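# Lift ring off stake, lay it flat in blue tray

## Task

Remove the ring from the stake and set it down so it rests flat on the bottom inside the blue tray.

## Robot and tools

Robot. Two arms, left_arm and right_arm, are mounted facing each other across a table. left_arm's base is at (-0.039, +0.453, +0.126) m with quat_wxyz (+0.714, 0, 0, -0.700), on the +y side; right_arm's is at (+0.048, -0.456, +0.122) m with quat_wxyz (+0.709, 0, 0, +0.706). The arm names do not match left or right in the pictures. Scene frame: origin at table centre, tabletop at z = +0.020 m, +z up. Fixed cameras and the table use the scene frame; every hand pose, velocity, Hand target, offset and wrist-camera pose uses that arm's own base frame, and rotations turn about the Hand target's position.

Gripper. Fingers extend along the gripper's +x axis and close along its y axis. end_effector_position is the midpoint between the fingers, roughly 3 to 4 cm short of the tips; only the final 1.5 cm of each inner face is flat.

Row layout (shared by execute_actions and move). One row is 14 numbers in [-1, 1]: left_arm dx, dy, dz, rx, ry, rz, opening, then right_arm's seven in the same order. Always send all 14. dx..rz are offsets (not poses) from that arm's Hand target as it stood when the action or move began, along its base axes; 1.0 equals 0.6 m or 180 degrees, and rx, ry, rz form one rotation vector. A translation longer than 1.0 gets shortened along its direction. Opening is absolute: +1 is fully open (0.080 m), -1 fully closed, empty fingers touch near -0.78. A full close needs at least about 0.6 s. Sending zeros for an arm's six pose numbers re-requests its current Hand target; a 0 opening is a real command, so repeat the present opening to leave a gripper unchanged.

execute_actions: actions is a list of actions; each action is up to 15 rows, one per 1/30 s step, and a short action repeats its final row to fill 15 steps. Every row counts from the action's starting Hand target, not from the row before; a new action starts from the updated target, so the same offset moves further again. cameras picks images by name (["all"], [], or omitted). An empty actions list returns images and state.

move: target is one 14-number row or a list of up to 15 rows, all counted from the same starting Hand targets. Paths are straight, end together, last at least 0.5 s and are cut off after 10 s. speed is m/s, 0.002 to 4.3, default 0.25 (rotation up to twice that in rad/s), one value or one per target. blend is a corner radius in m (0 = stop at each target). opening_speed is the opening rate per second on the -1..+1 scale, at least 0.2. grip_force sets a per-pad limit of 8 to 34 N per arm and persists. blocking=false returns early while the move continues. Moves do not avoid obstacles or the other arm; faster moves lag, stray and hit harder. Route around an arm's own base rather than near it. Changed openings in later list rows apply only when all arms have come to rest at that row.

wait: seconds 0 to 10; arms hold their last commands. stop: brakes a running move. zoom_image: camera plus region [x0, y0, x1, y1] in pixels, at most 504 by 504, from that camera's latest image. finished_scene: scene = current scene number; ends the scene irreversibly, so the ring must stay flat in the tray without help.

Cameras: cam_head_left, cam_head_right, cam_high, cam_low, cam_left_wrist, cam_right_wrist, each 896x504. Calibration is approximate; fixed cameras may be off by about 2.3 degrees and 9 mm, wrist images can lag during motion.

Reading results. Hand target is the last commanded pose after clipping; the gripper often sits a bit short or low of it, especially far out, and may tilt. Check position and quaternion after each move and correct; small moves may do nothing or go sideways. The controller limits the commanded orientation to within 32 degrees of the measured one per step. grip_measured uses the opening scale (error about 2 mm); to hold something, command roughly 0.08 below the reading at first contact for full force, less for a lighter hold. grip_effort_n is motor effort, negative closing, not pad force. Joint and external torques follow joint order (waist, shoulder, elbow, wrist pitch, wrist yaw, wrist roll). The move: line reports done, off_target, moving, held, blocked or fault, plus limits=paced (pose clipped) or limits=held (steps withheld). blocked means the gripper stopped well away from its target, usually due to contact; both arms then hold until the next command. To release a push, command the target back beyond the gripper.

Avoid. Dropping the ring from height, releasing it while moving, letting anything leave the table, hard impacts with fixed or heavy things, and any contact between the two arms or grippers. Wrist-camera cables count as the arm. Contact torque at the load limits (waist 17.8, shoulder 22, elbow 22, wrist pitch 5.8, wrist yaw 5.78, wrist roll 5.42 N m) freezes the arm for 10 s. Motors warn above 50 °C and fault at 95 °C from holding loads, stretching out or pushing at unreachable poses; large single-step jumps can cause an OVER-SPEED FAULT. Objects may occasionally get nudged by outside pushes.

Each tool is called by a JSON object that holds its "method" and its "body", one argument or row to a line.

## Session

{"method": "execute_actions", "body": {
  "actions": [],
  "cameras": ["cam_high", "cam_head_left", "cam_left_wrist", "cam_right_wrist"]
}}

{"method": "zoom_image", "body": {
  "camera": "cam_high",
  "region": [320, 200, 580, 400]
}}

Scene clock: 0.00 s.
left_arm: end_effector_position=(+0.2650, -0.1098, -0.0192) grip_measured=+1.000 grip_effort_n=n/a end_effector_quat_wxyz=(+0.914, +0.194, +0.355, -0.036) | right_arm: end_effector_position=(+0.2942, -0.2467, +0.2527) grip_measured=+1.000 grip_effort_n=n/a end_effector_quat_wxyz=(+0.836, -0.019, +0.523, -0.165)
Joint positions: left_arm=[-0.668 1.699 0.287 0.526 -0.544 -0.11 0.08] | right_arm=[-0.713 1.627 1.689 -1.114 -0.038 -0.489 0.08]
Joint velocities: within noise
Joint torques (N m): no reading
External joint torques (N m): no reading
Heat: left arm: hottest elbow 29 °C (+0.0 °C/min); right arm: hottest wrist roll 29 °C (+0.0 °C/min).
Hand target: left_arm +0.2662, -0.1105, -0.0178; +0.915, +0.193, +0.352, -0.036 | right_arm +0.2943, -0.2467, +0.2535; +0.837, -0.020, +0.522, -0.165
Tool commands: left_gripper/opening=+1.0 right_gripper/opening=+1.0
camera_calibration:
cam_left_wrist: T_world_to_cam=[[-0.172833, -0.919725, -0.352469, -0.0474941], [-0.774405, 0.348016, -0.528376, 0.277763], [0.608626, 0.181633, -0.772388, -0.0806676], [0, 0, 0, 1]] pos_world=[0.255989, -0.125696, 0.0677166]
cam_right_wrist: T_world_to_cam=[[-0.274401, -0.940634, 0.199778, -0.190602], [-0.951397, 0.235356, -0.198622, 0.425217], [0.139812, -0.244571, -0.959499, 0.219147], [0, 0, 0, 1]] pos_world=[0.321609, -0.225767, 0.332807]
Images, in order (width x height): cam_head_left 896x504, cam_high 896x504, cam_left_wrist 896x504, cam_right_wrist 896x504.

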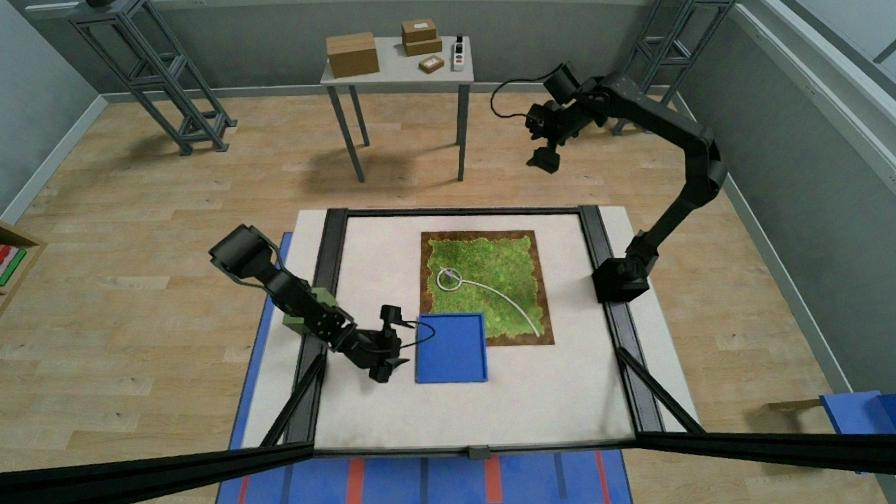

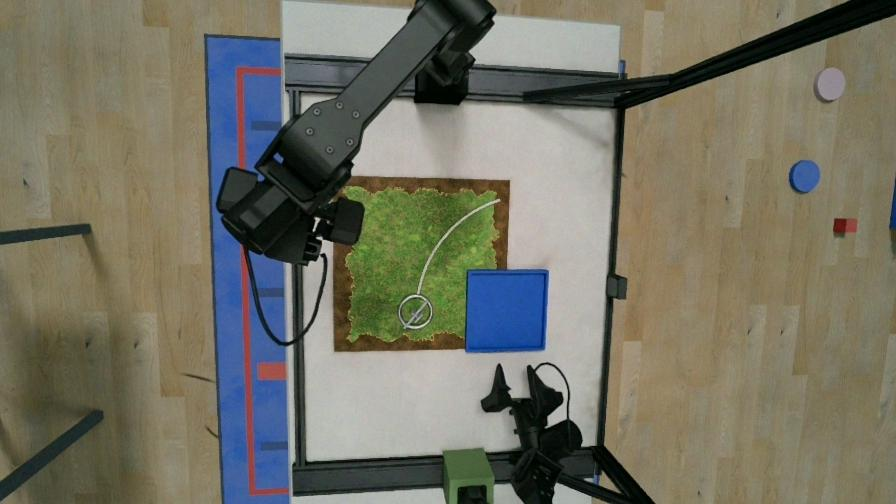

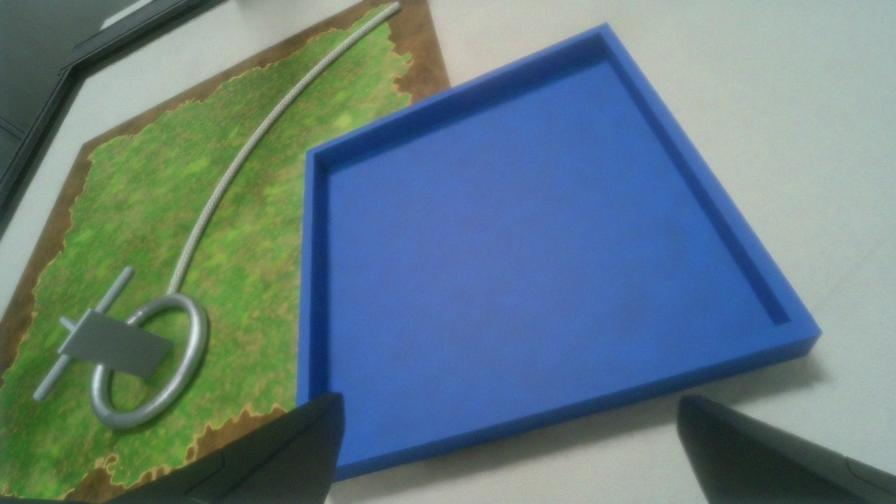

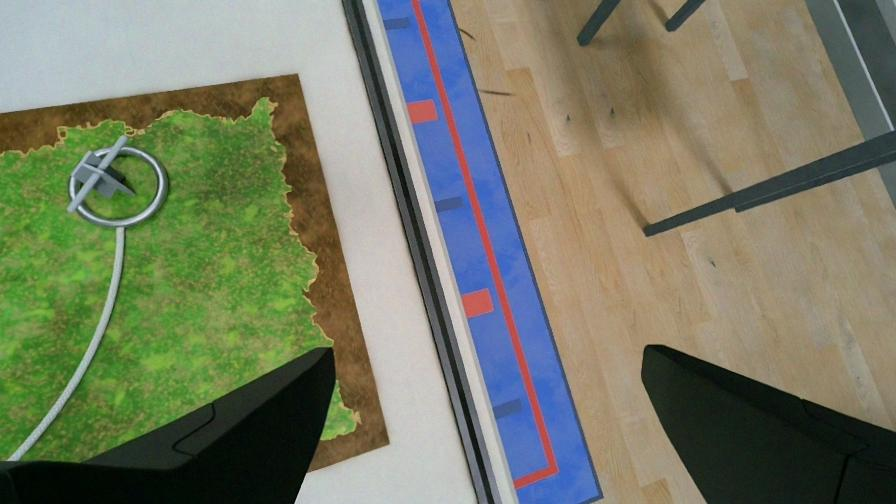

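Scaled by 1.938 from the camera's 896x504 image, which has a finer 1280x720 frame.

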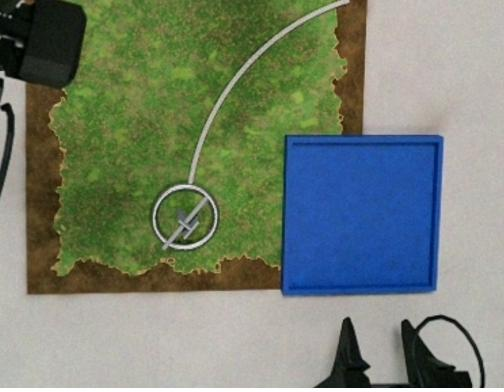

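{"method": "move", "body": {
  "target": [0.1288, 0.3330, 0.0713, 0.0257, 0.2714, -0.1121, -0.333, 0, 0, 0, 0, 0, 0, 1.0],
  "speed": 0.3,
  "cameras": ["cam_left_wrist"]
}}

{"method": "zoom_image", "body": {
  "camera": "cam_left_wrist",
  "region": [200, 120, 520, 360]
}}

Scene clock: 66.37 s.
left_arm: end_effector_position=(+0.3413, +0.0879, +0.0244) grip_measured=-0.330 grip_effort_n=-16.0 end_effector_quat_wxyz=(+0.661, +0.250, +0.660, -0.254) | right_arm: end_effector_position=(+0.2942, -0.2467, +0.2527) grip_measured=+1.000 grip_effort_n=1.2 end_effector_quat_wxyz=(+0.836, -0.019, +0.523, -0.165)
Joint positions: left_arm=[0.254 1.972 1.307 -0.908 0.005 0.984 0.02] | right_arm=[-0.713 1.627 1.689 -1.114 -0.038 -0.489 0.08]
Joint torques (N m): left_arm=[-0.14 -6.91 5.35 -0.11 -0.14 0.07] | right_arm=[-0.04 -6.22 6.92 1.21 -0.11 0.01]
External joint torques (N m): left_arm=[-0.12 0.89 0.35 -0.42 -0.18 0.07] | right_arm=[-0.02 0.44 0.72 0.1 -0.07 0]
Heat: left arm: hottest wrist pitch 33 °C (+3.0 °C/min); right arm: hottest shoulder 31 °C (+5.1 °C/min).
Hand target: left_arm +0.3434, +0.0892, +0.0251; +0.660, +0.253, +0.660, -0.253 | right_arm +0.2943, -0.2467, +0.2535; +0.837, -0.020, +0.522, -0.165
Off the commanded pose: left_arm 0.003 m, 0 deg | right_arm 0.001 m, 0 deg.
move: done
camera_calibration:
cam_left_wrist: T_world_to_cam=[[-0.663493, -0.747388, -0.0344628, 0.307561], [-0.737334, 0.645363, 0.199613, 0.234499], [-0.126948, 0.157853, -0.979269, 0.128923], [0, 0, 0, 1]] pos_world=[0.393335, 0.0581803, 0.0900404]
Images, in order (width x height): cam_left_wrist 896x504.

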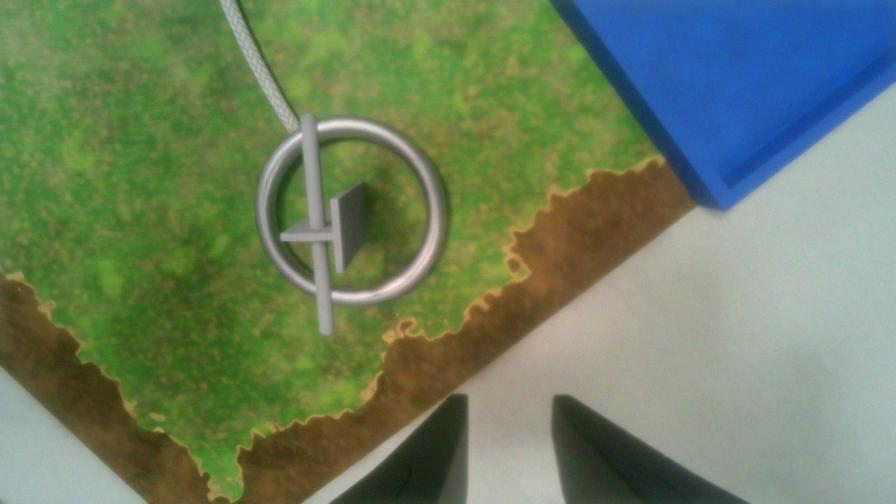

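Scaled by 1.575 from the camera's 896x504 image, which has a finer 1280x720 frame.

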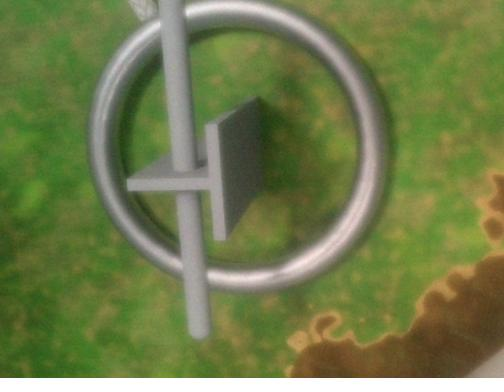

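{"method": "move", "body": {
  "target": [0.0717, -0.0203, -0.1302, 0, 0, 0.0133, -0.333, 0, 0, 0, 0, 0, 0, 1.0],
  "speed": 0.18,
  "cameras": ["cam_left_wrist"]
}}

Scene clock: 159.30 s.
left_arm: end_effector_position=(+0.3834, +0.0764, -0.0530) grip_measured=-0.330 grip_effort_n=-16.0 end_effector_quat_wxyz=(+0.664, +0.237, +0.666, -0.242) | right_arm: end_effector_position=(+0.2942, -0.2467, +0.2527) grip_measured=+1.000 grip_effort_n=1.2 end_effector_quat_wxyz=(+0.836, -0.019, +0.523, -0.165)
Joint positions: left_arm=[0.199 2.248 1.399 -0.729 0.005 0.89 0.02] | right_arm=[-0.713 1.627 1.689 -1.114 -0.038 -0.489 0.08]
Joint torques (N m): left_arm=[-0.23 -7.98 4.85 0.33 -0.14 -0.09] | right_arm=[-0.05 -6.21 6.93 1.21 -0.11 0.01]
External joint torques (N m): left_arm=[-0.17 1.05 0.34 0.03 -0.18 -0.09] | right_arm=[-0.02 0.45 0.7 0.08 -0.07 0]
Heat: left arm: hottest elbow 37 °C (+2.0 °C/min); right arm: hottest shoulder 33 °C (+1.0 °C/min).
Hand target: left_arm +0.3865, +0.0771, -0.0530; +0.665, +0.240, +0.665, -0.239 | right_arm +0.2943, -0.2467, +0.2535; +0.837, -0.020, +0.522, -0.165
Off the commanded pose: left_arm 0.003 m, 0 deg | right_arm 0.001 m, 0 deg.
move: done
camera_calibration:
cam_left_wrist: T_world_to_cam=[[-0.63468, -0.772155, -0.0309485, 0.31521], [-0.760394, 0.616871, 0.20315, 0.29962], [-0.137772, 0.152469, -0.978658, 0.064836], [0, 0, 0, 1]] pos_world=[0.436819, 0.0486783, 0.0123397]
Images, in order (width x height): cam_left_wrist 896x504.

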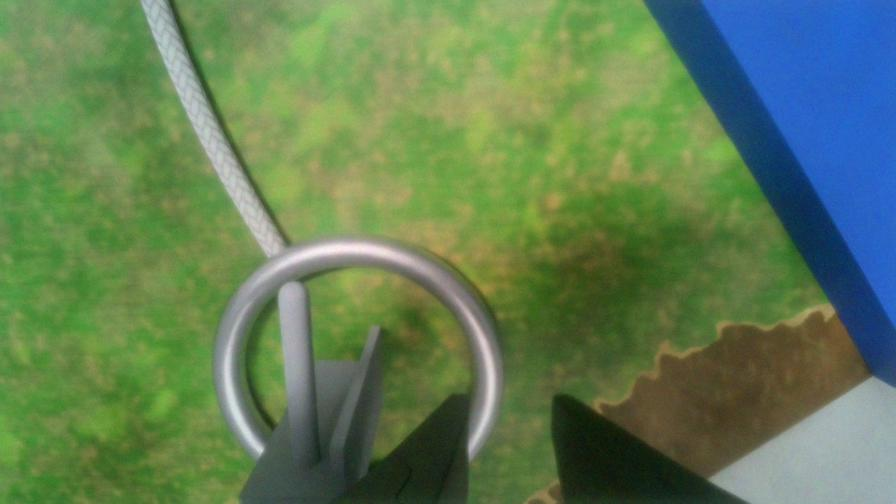

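{"method": "move", "body": {
  "target": [
    [0.0070, 0.0032, 0, 0, 0, 0, -0.333, 0, 0, 0, 0, 0, 0, 1.0],
    [0.0070, 0.0032, -0.0467, 0, 0, 0, -0.333, 0, 0, 0, 0, 0, 0, 1.0],
    [0.0070, 0.0032, -0.0467, 0, 0, 0, -0.73, 0, 0, 0, 0, 0, 0, 1.0],
    [0.0128, 0.0040, 0.0092, 0.0112, -0.0092, 0, -0.75, 0, 0, 0, 0, 0, 0, 1.0]
  ],
  "speed": [0.05, 0.05, 0.05, 0.06],
  "opening_speed": 0.7,
  "cameras": ["cam_left_wrist"]
}}

{"method": "zoom_image", "body": {
  "camera": "cam_left_wrist",
  "region": [160, 200, 600, 504]
}}

Scene clock: 265.33 s.
left_arm: end_effector_position=(+0.3908, +0.0792, -0.0549) grip_measured=-0.630 grip_effort_n=-83.5 end_effector_quat_wxyz=(+0.666, +0.249, +0.664, -0.229) | right_arm: end_effector_position=(+0.2942, -0.2467, +0.2527) grip_measured=+1.000 grip_effort_n=1.2 end_effector_quat_wxyz=(+0.836, -0.019, +0.523, -0.165)
Joint positions: left_arm=[0.191 2.26 1.413 -0.706 -0.023 0.881 0.007] | right_arm=[-0.713 1.627 1.689 -1.114 -0.038 -0.489 0.08]
Joint torques (N m): left_arm=[-0.29 -10.84 4.06 -0.02 -0.22 -0.07] | right_arm=[-0.03 -6.21 6.94 1.21 -0.11 0]
External joint torques (N m): left_arm=[-0.36 -1.7 -0.49 -0.35 -0.22 -0.07] | right_arm=[-0.03 0.48 0.71 0.09 -0.07 -0.01]
Heat: left arm: hottest shoulder 38 °C (+2.0 °C/min); right arm: hottest shoulder 34 °C (+1.0 °C/min).
Hand target: left_arm +0.3941, +0.0796, -0.0475; +0.671, +0.255, +0.660, -0.224 | right_arm +0.2943, -0.2467, +0.2535; +0.837, -0.020, +0.522, -0.165
Off the commanded pose: left_arm 0.008 m, 1 deg | right_arm 0.001 m, 0 deg.
move: done
camera_calibration:
cam_left_wrist: T_world_to_cam=[[-0.632849, -0.771406, -0.0665968, 0.319275], [-0.764847, 0.609445, 0.208771, 0.306531], [-0.12046, 0.183057, -0.975694, 0.0545801], [0, 0, 0, 1]] pos_world=[0.443077, 0.0494858, 0.0105215]
Images, in order (width x height): cam_left_wrist 896x504.

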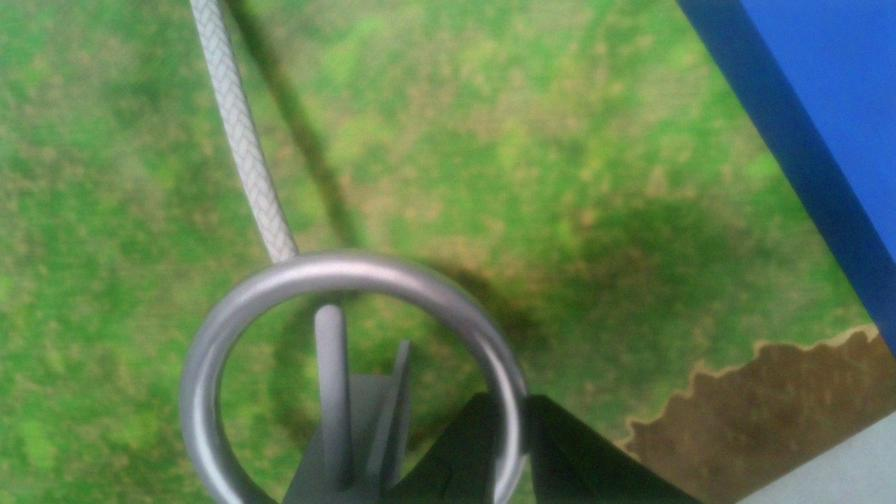

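Scaled by 1.145 from the camera's 896x504 image, which has a finer 1280x720 frame.

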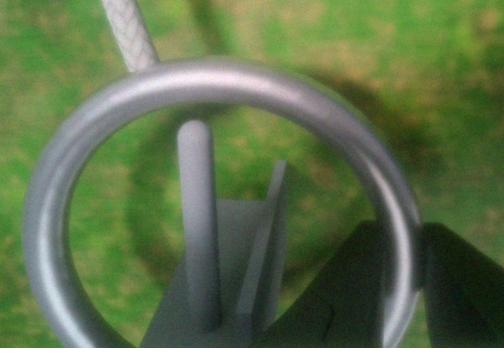

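{"method": "move", "body": {
  "target": [
    [0.0095, -0.0090, -0.0083, 0, 0, 0, -0.75, 0, 0, 0, 0, 0, 0, 1.0],
    [0.0022, -0.0027, 0.0083, -0.0372, -0.0449, 0, -0.75, 0, 0, 0, 0, 0, 0, 1.0],
    [-0.0062, 0.0035, 0.0267, -0.0743, -0.0898, 0, -0.75, 0, 0, 0, 0, 0, 0, 1.0]
  ],
  "speed": 0.07,
  "blend": [0, 0.004, 0],
  "cameras": ["cam_left_wrist"]
}}

{"method": "zoom_image", "body": {
  "camera": "cam_left_wrist",
  "region": [160, 200, 600, 504]
}}

Scene clock: 318.13 s.
left_arm: end_effector_position=(+0.3875, +0.0807, -0.0387) grip_measured=-0.630 grip_effort_n=-83.5 end_effector_quat_wxyz=(+0.775, +0.200, +0.538, -0.263) | right_arm: end_effector_position=(+0.2942, -0.2467, +0.2527) grip_measured=+1.000 grip_effort_n=1.2 end_effector_quat_wxyz=(+0.836, -0.019, +0.523, -0.165)
Joint positions: left_arm=[0.308 2.103 1.165 -0.412 0.272 0.955 0.007] | right_arm=[-0.713 1.627 1.689 -1.114 -0.038 -0.489 0.08]
Joint torques (N m): left_arm=[0.24 -10.06 3.58 0.89 0.56 0.1] | right_arm=[-0.03 -6.21 6.94 1.21 -0.12 0.01]
External joint torques (N m): left_arm=[0.22 -1.72 -1.07 0.24 0.36 0.1] | right_arm=[-0.02 0.48 0.68 0.08 -0.08 0]
Heat: left arm: hottest shoulder 50 °C (+13.2 °C/min); right arm: hottest shoulder 34 °C (+0.0 °C/min). Fold the left arm in close to its base, or ease its load, before you think long.
Hand target: left_arm +0.3904, +0.0816, -0.0315; +0.782, +0.204, +0.529, -0.261 | right_arm +0.2943, -0.2467, +0.2535; +0.837, -0.020, +0.522, -0.165
Off the commanded pose: left_arm 0.008 m, 1 deg | right_arm 0.001 m, 0 deg.
MOTOR HOT: joint 2 (shoulder) of the left arm reports 50 °C; the controller stops that arm at 95 °C. To cool a motor, set the load down, stop pushing, or move to a pose that needs little force.
move: done
camera_calibration:
cam_left_wrist: T_world_to_cam=[[-0.608913, -0.790755, -0.0627083, 0.3118], [-0.778595, 0.610922, -0.143406, 0.291312], [0.151708, -0.0384971, -0.987675, -0.0183192], [0, 0, 0, 1]] pos_world=[0.419452, 0.0678828, 0.0432348]
Images, in order (width x height): cam_left_wrist 896x504.

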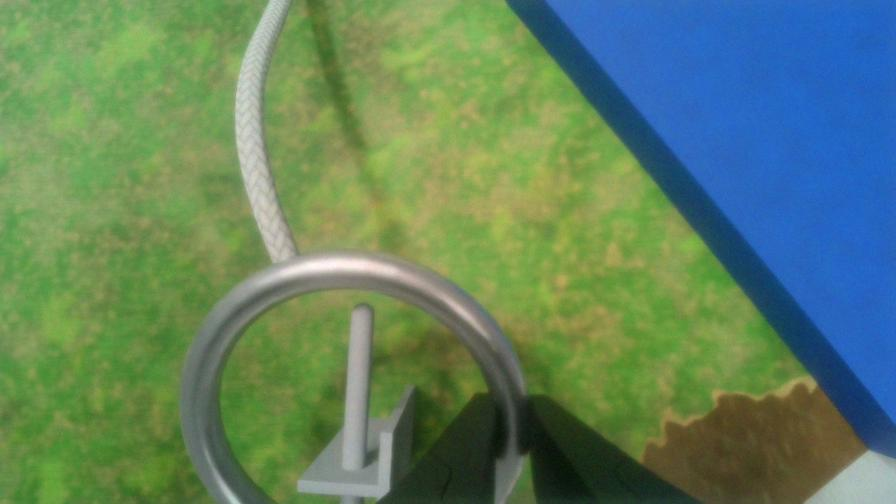

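Scaled by 1.145 from the camera's 896x504 image, which has a finer 1280x720 frame.

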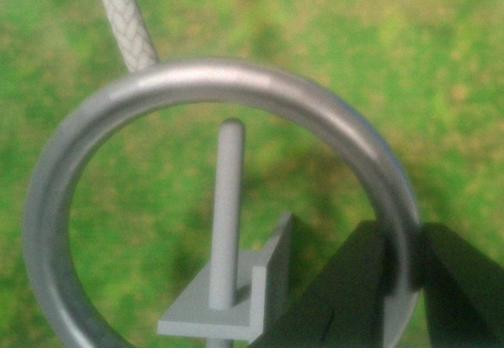

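{"method": "move", "body": {
  "target": [
    [0, 0, -0.0037, 0, 0, 0, -0.75, 0, 0, 0, 0, 0, 0, 1.0],
    [-0.0310, 0.0250, -0.0037, 0, 0, 0, -0.75, 0, 0, 0, 0, 0, 0, 1.0]
  ],
  "speed": 0.07,
  "cameras": ["cam_left_wrist"]
}}

{"method": "zoom_image", "body": {
  "camera": "cam_left_wrist",
  "region": [160, 200, 600, 504]
}}

Scene clock: 364.13 s.
left_arm: end_effector_position=(+0.3690, +0.0963, -0.0403) grip_measured=-0.630 grip_effort_n=-83.5 end_effector_quat_wxyz=(+0.776, +0.199, +0.538, -0.262) | right_arm: end_effector_position=(+0.2942, -0.2467, +0.2527) grip_measured=+1.000 grip_effort_n=1.2 end_effector_quat_wxyz=(+0.836, -0.019, +0.523, -0.165)
Joint positions: left_arm=[0.367 2.073 1.107 -0.399 0.286 1.013 0.007] | right_arm=[-0.713 1.627 1.689 -1.114 -0.038 -0.489 0.08]
Joint torques (N m): left_arm=[-0.08 -9.72 3.38 0.82 0.55 0.1] | right_arm=[-0.05 -6.22 6.93 1.21 -0.12 0.01]
External joint torques (N m): left_arm=[-0.14 -1.79 -1.03 0.23 0.36 0.1] | right_arm=[-0.04 0.37 0.74 0.08 -0.07 0]
Heat: left arm: hottest shoulder 50 °C (+1.0 °C/min); right arm: hottest shoulder 34 °C (+0.0 °C/min). Fold the left arm in close to its base, or ease its load, before you think long.
Hand target: left_arm +0.3719, +0.0966, -0.0337; +0.782, +0.204, +0.529, -0.261 | right_arm +0.2943, -0.2467, +0.2535; +0.837, -0.020, +0.522, -0.165
Off the commanded pose: left_arm 0.007 m, 1 deg | right_arm 0.001 m, 0 deg.
MOTOR HOT: still on. Joint 2 (shoulder) of the left arm reports 50 °C.
move: done
camera_calibration:
cam_left_wrist: T_world_to_cam=[[-0.607481, -0.79188, -0.0623927, 0.312373], [-0.779478, 0.609398, -0.145081, 0.267502], [0.152909, -0.0395002, -0.987451, -0.0168775], [0, 0, 0, 1]] pos_world=[0.400853, 0.0836796, 0.0416335]
Images, in order (width x height): cam_left_wrist 896x504.

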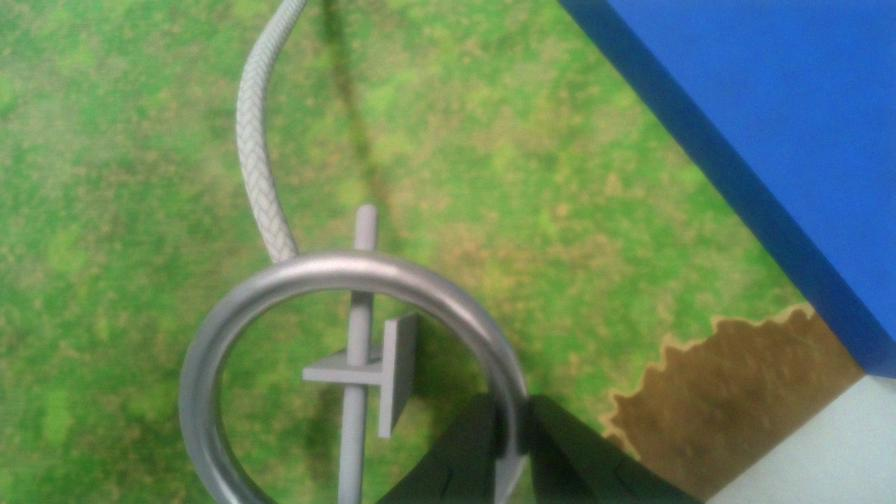

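Scaled by 1.145 from the camera's 896x504 image, which has a finer 1280x720 frame.

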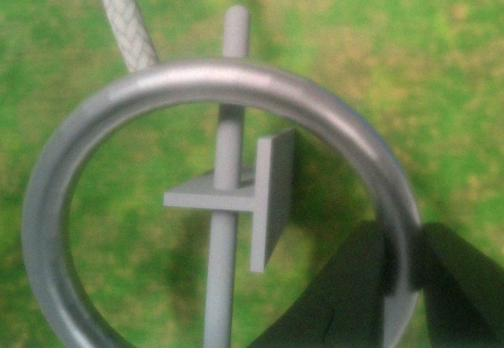

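{"method": "move", "body": {
  "target": [
    [0.0033, 0, 0.0867, 0, 0, 0, -0.75, 0, 0, 0, 0, 0, 0, 1.0],
    [0.0033, 0, 0.1133, 0.0743, 0.0898, 0, -0.75, 0, 0, 0, 0, 0, 0, 1.0],
    [0.0177, -0.3917, 0.1028, 0.0743, 0.0898, 0, -0.75, 0, 0, 0, 0, 0, 0, 1.0]
  ],
  "speed": [0.1, 0.15, 0.2],
  "blend": [0.005, 0.015, 0],
  "cameras": ["cam_left_wrist", "cam_high"]
}}

Scene clock: 408.90 s.
left_arm: end_effector_position=(+0.3788, -0.1386, +0.0256) grip_measured=-0.630 grip_effort_n=-83.5 end_effector_quat_wxyz=(+0.667, +0.253, +0.662, -0.228) | right_arm: end_effector_position=(+0.2942, -0.2467, +0.2527) grip_measured=+1.000 grip_effort_n=1.2 end_effector_quat_wxyz=(+0.836, -0.019, +0.523, -0.165)
Joint positions: left_arm=[-0.364 2.145 1.575 -0.995 -0.036 0.33 0.007] | right_arm=[-0.713 1.627 1.689 -1.114 -0.038 -0.489 0.08]
Joint torques (N m): left_arm=[0.22 -8.46 5.79 -0.1 -0.25 -0.07] | right_arm=[-0.05 -6.22 6.92 1.21 -0.12 0]
External joint torques (N m): left_arm=[0.23 0.62 0.62 -0.44 -0.24 -0.07] | right_arm=[-0.04 0.44 0.7 0.08 -0.07 -0.01]
Heat: left arm: hottest shoulder 44 °C (-6.0 °C/min); right arm: hottest shoulder 34 °C (+0.0 °C/min).
Hand target: left_arm +0.3825, -0.1384, +0.0279; +0.671, +0.254, +0.660, -0.224 | right_arm +0.2943, -0.2467, +0.2535; +0.837, -0.020, +0.522, -0.165
Off the commanded pose: left_arm 0.004 m, 1 deg | right_arm 0.001 m, 0 deg.
MOTOR HOT: cleared for the motors of the left arm.
move: done
camera_calibration:
cam_left_wrist: T_world_to_cam=[[-0.635738, -0.768244, -0.075091, 0.150783], [-0.763474, 0.611474, 0.207863, 0.413013], [-0.113774, 0.189477, -0.975271, 0.169866], [0, 0, 0, 1]] pos_world=[0.430509, -0.168894, 0.0911379]
Images, in order (width x height): cam_high 896x504, cam_left_wrist 896x504.

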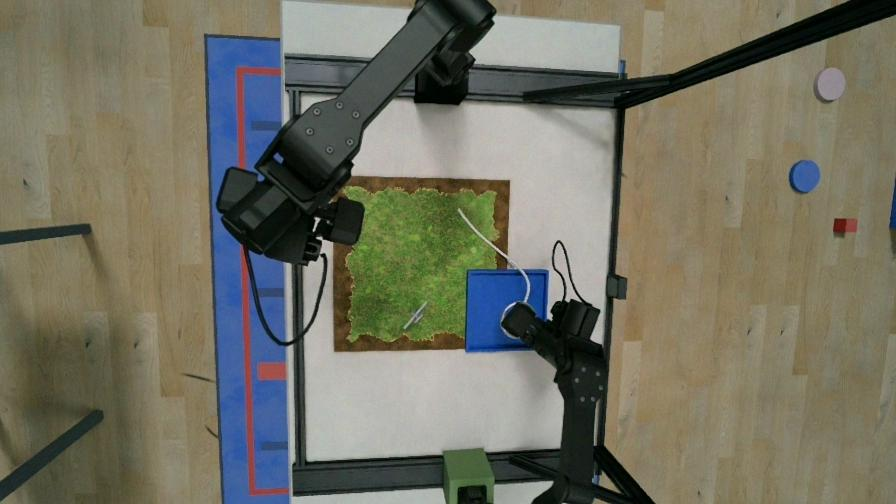

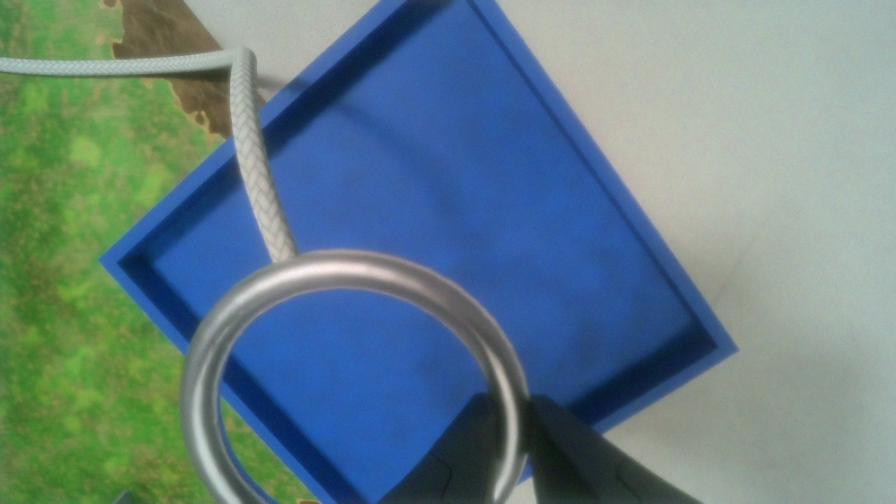

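{"method": "move", "body": {
  "target": [
    [0.0043,-0.0048,-0.1332,0,0,0,-0.75,0,0,0,0,0,0,1.0],
    [0.0043,-0.0048,-0.1732,0,0,0,-0.75,0,0,0,0,0,0,1.0],
    [0.0043,-0.0048,-0.1690,0,0,0,-0.40,0,0,0,0,0,0,1.0],
    [0.0043,-0.0048,-0.1632,0,0,0,-0.2,0,0,0,0,0,0,1.0],
    [0.0043,-0.0048,-0.1048,0,0,0,-0.2,0,0,0,0,0,0,1.0],
    [0.0043,-0.0048,0.0535,0,0,0,-0.2,0,0,0,0,0,0,1.0]
  ],
  "speed": [0.12,0.03,0.03,0.03,0.08,0.15],
  "blend": [0.004,0,0,0,0.01,0],
  "opening_speed": 0.5,
  "cameras": ["cam_left_wrist"]
}}

Scene clock: 457.47 s.
left_arm: end_effector_position=(+0.3830, -0.1393, +0.0542) grip_measured=-0.203 grip_effort_n=14.7 end_effector_quat_wxyz=(+0.665, +0.255, +0.665, -0.224) | right_arm: end_effector_position=(+0.2942, -0.2467, +0.2527) grip_measured=+1.000 grip_effort_n=1.6 end_effector_quat_wxyz=(+0.836, -0.019, +0.523, -0.165)
Joint positions: left_arm=[-0.365 2.137 1.68 -1.116 -0.044 0.326 0.026] | right_arm=[-0.713 1.627 1.689 -1.114 -0.038 -0.489 0.08]
Joint torques (N m): left_arm=[-0.2 -10.01 5.51 -0.06 0.03 -0.06] | right_arm=[-0.03 -6.21 6.93 1.21 -0.11 0.01]
External joint torques (N m): left_arm=[-0.15 -0.82 0.18 -0.39 0.04 -0.06] | right_arm=[-0.05 0.38 0.74 0.09 -0.07 0]
Heat: left arm: hottest shoulder 44 °C (-1.0 °C/min); right arm: hottest shoulder 35 °C (+1.0 °C/min).
Hand target: left_arm +0.3851, -0.1412, +0.0601; +0.671, +0.254, +0.660, -0.224 | right_arm +0.2943, -0.2467, +0.2535; +0.837, -0.020, +0.522, -0.165
Off the commanded pose: left_arm 0.007 m, 1 deg | right_arm 0.001 m, 0 deg.
move: done
camera_calibration:
cam_left_wrist: T_world_to_cam=[[-0.633095, -0.769937, -0.0799266, 0.154101], [-0.764924, 0.606439, 0.217078, 0.410147], [-0.118666, 0.198569, -0.972877, 0.201343], [0, 0, 0, 1]] pos_world=[0.435185, -0.170061, 0.119165]
Images, in order (width x height): cam_left_wrist 896x504.

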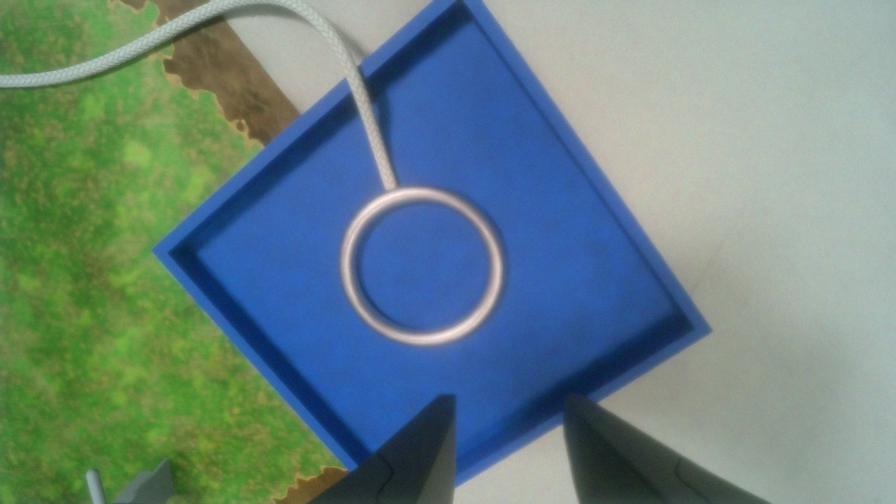

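{"method": "finished_scene", "body": {
  "scene": 3
}}

The scene is finished: the task was done.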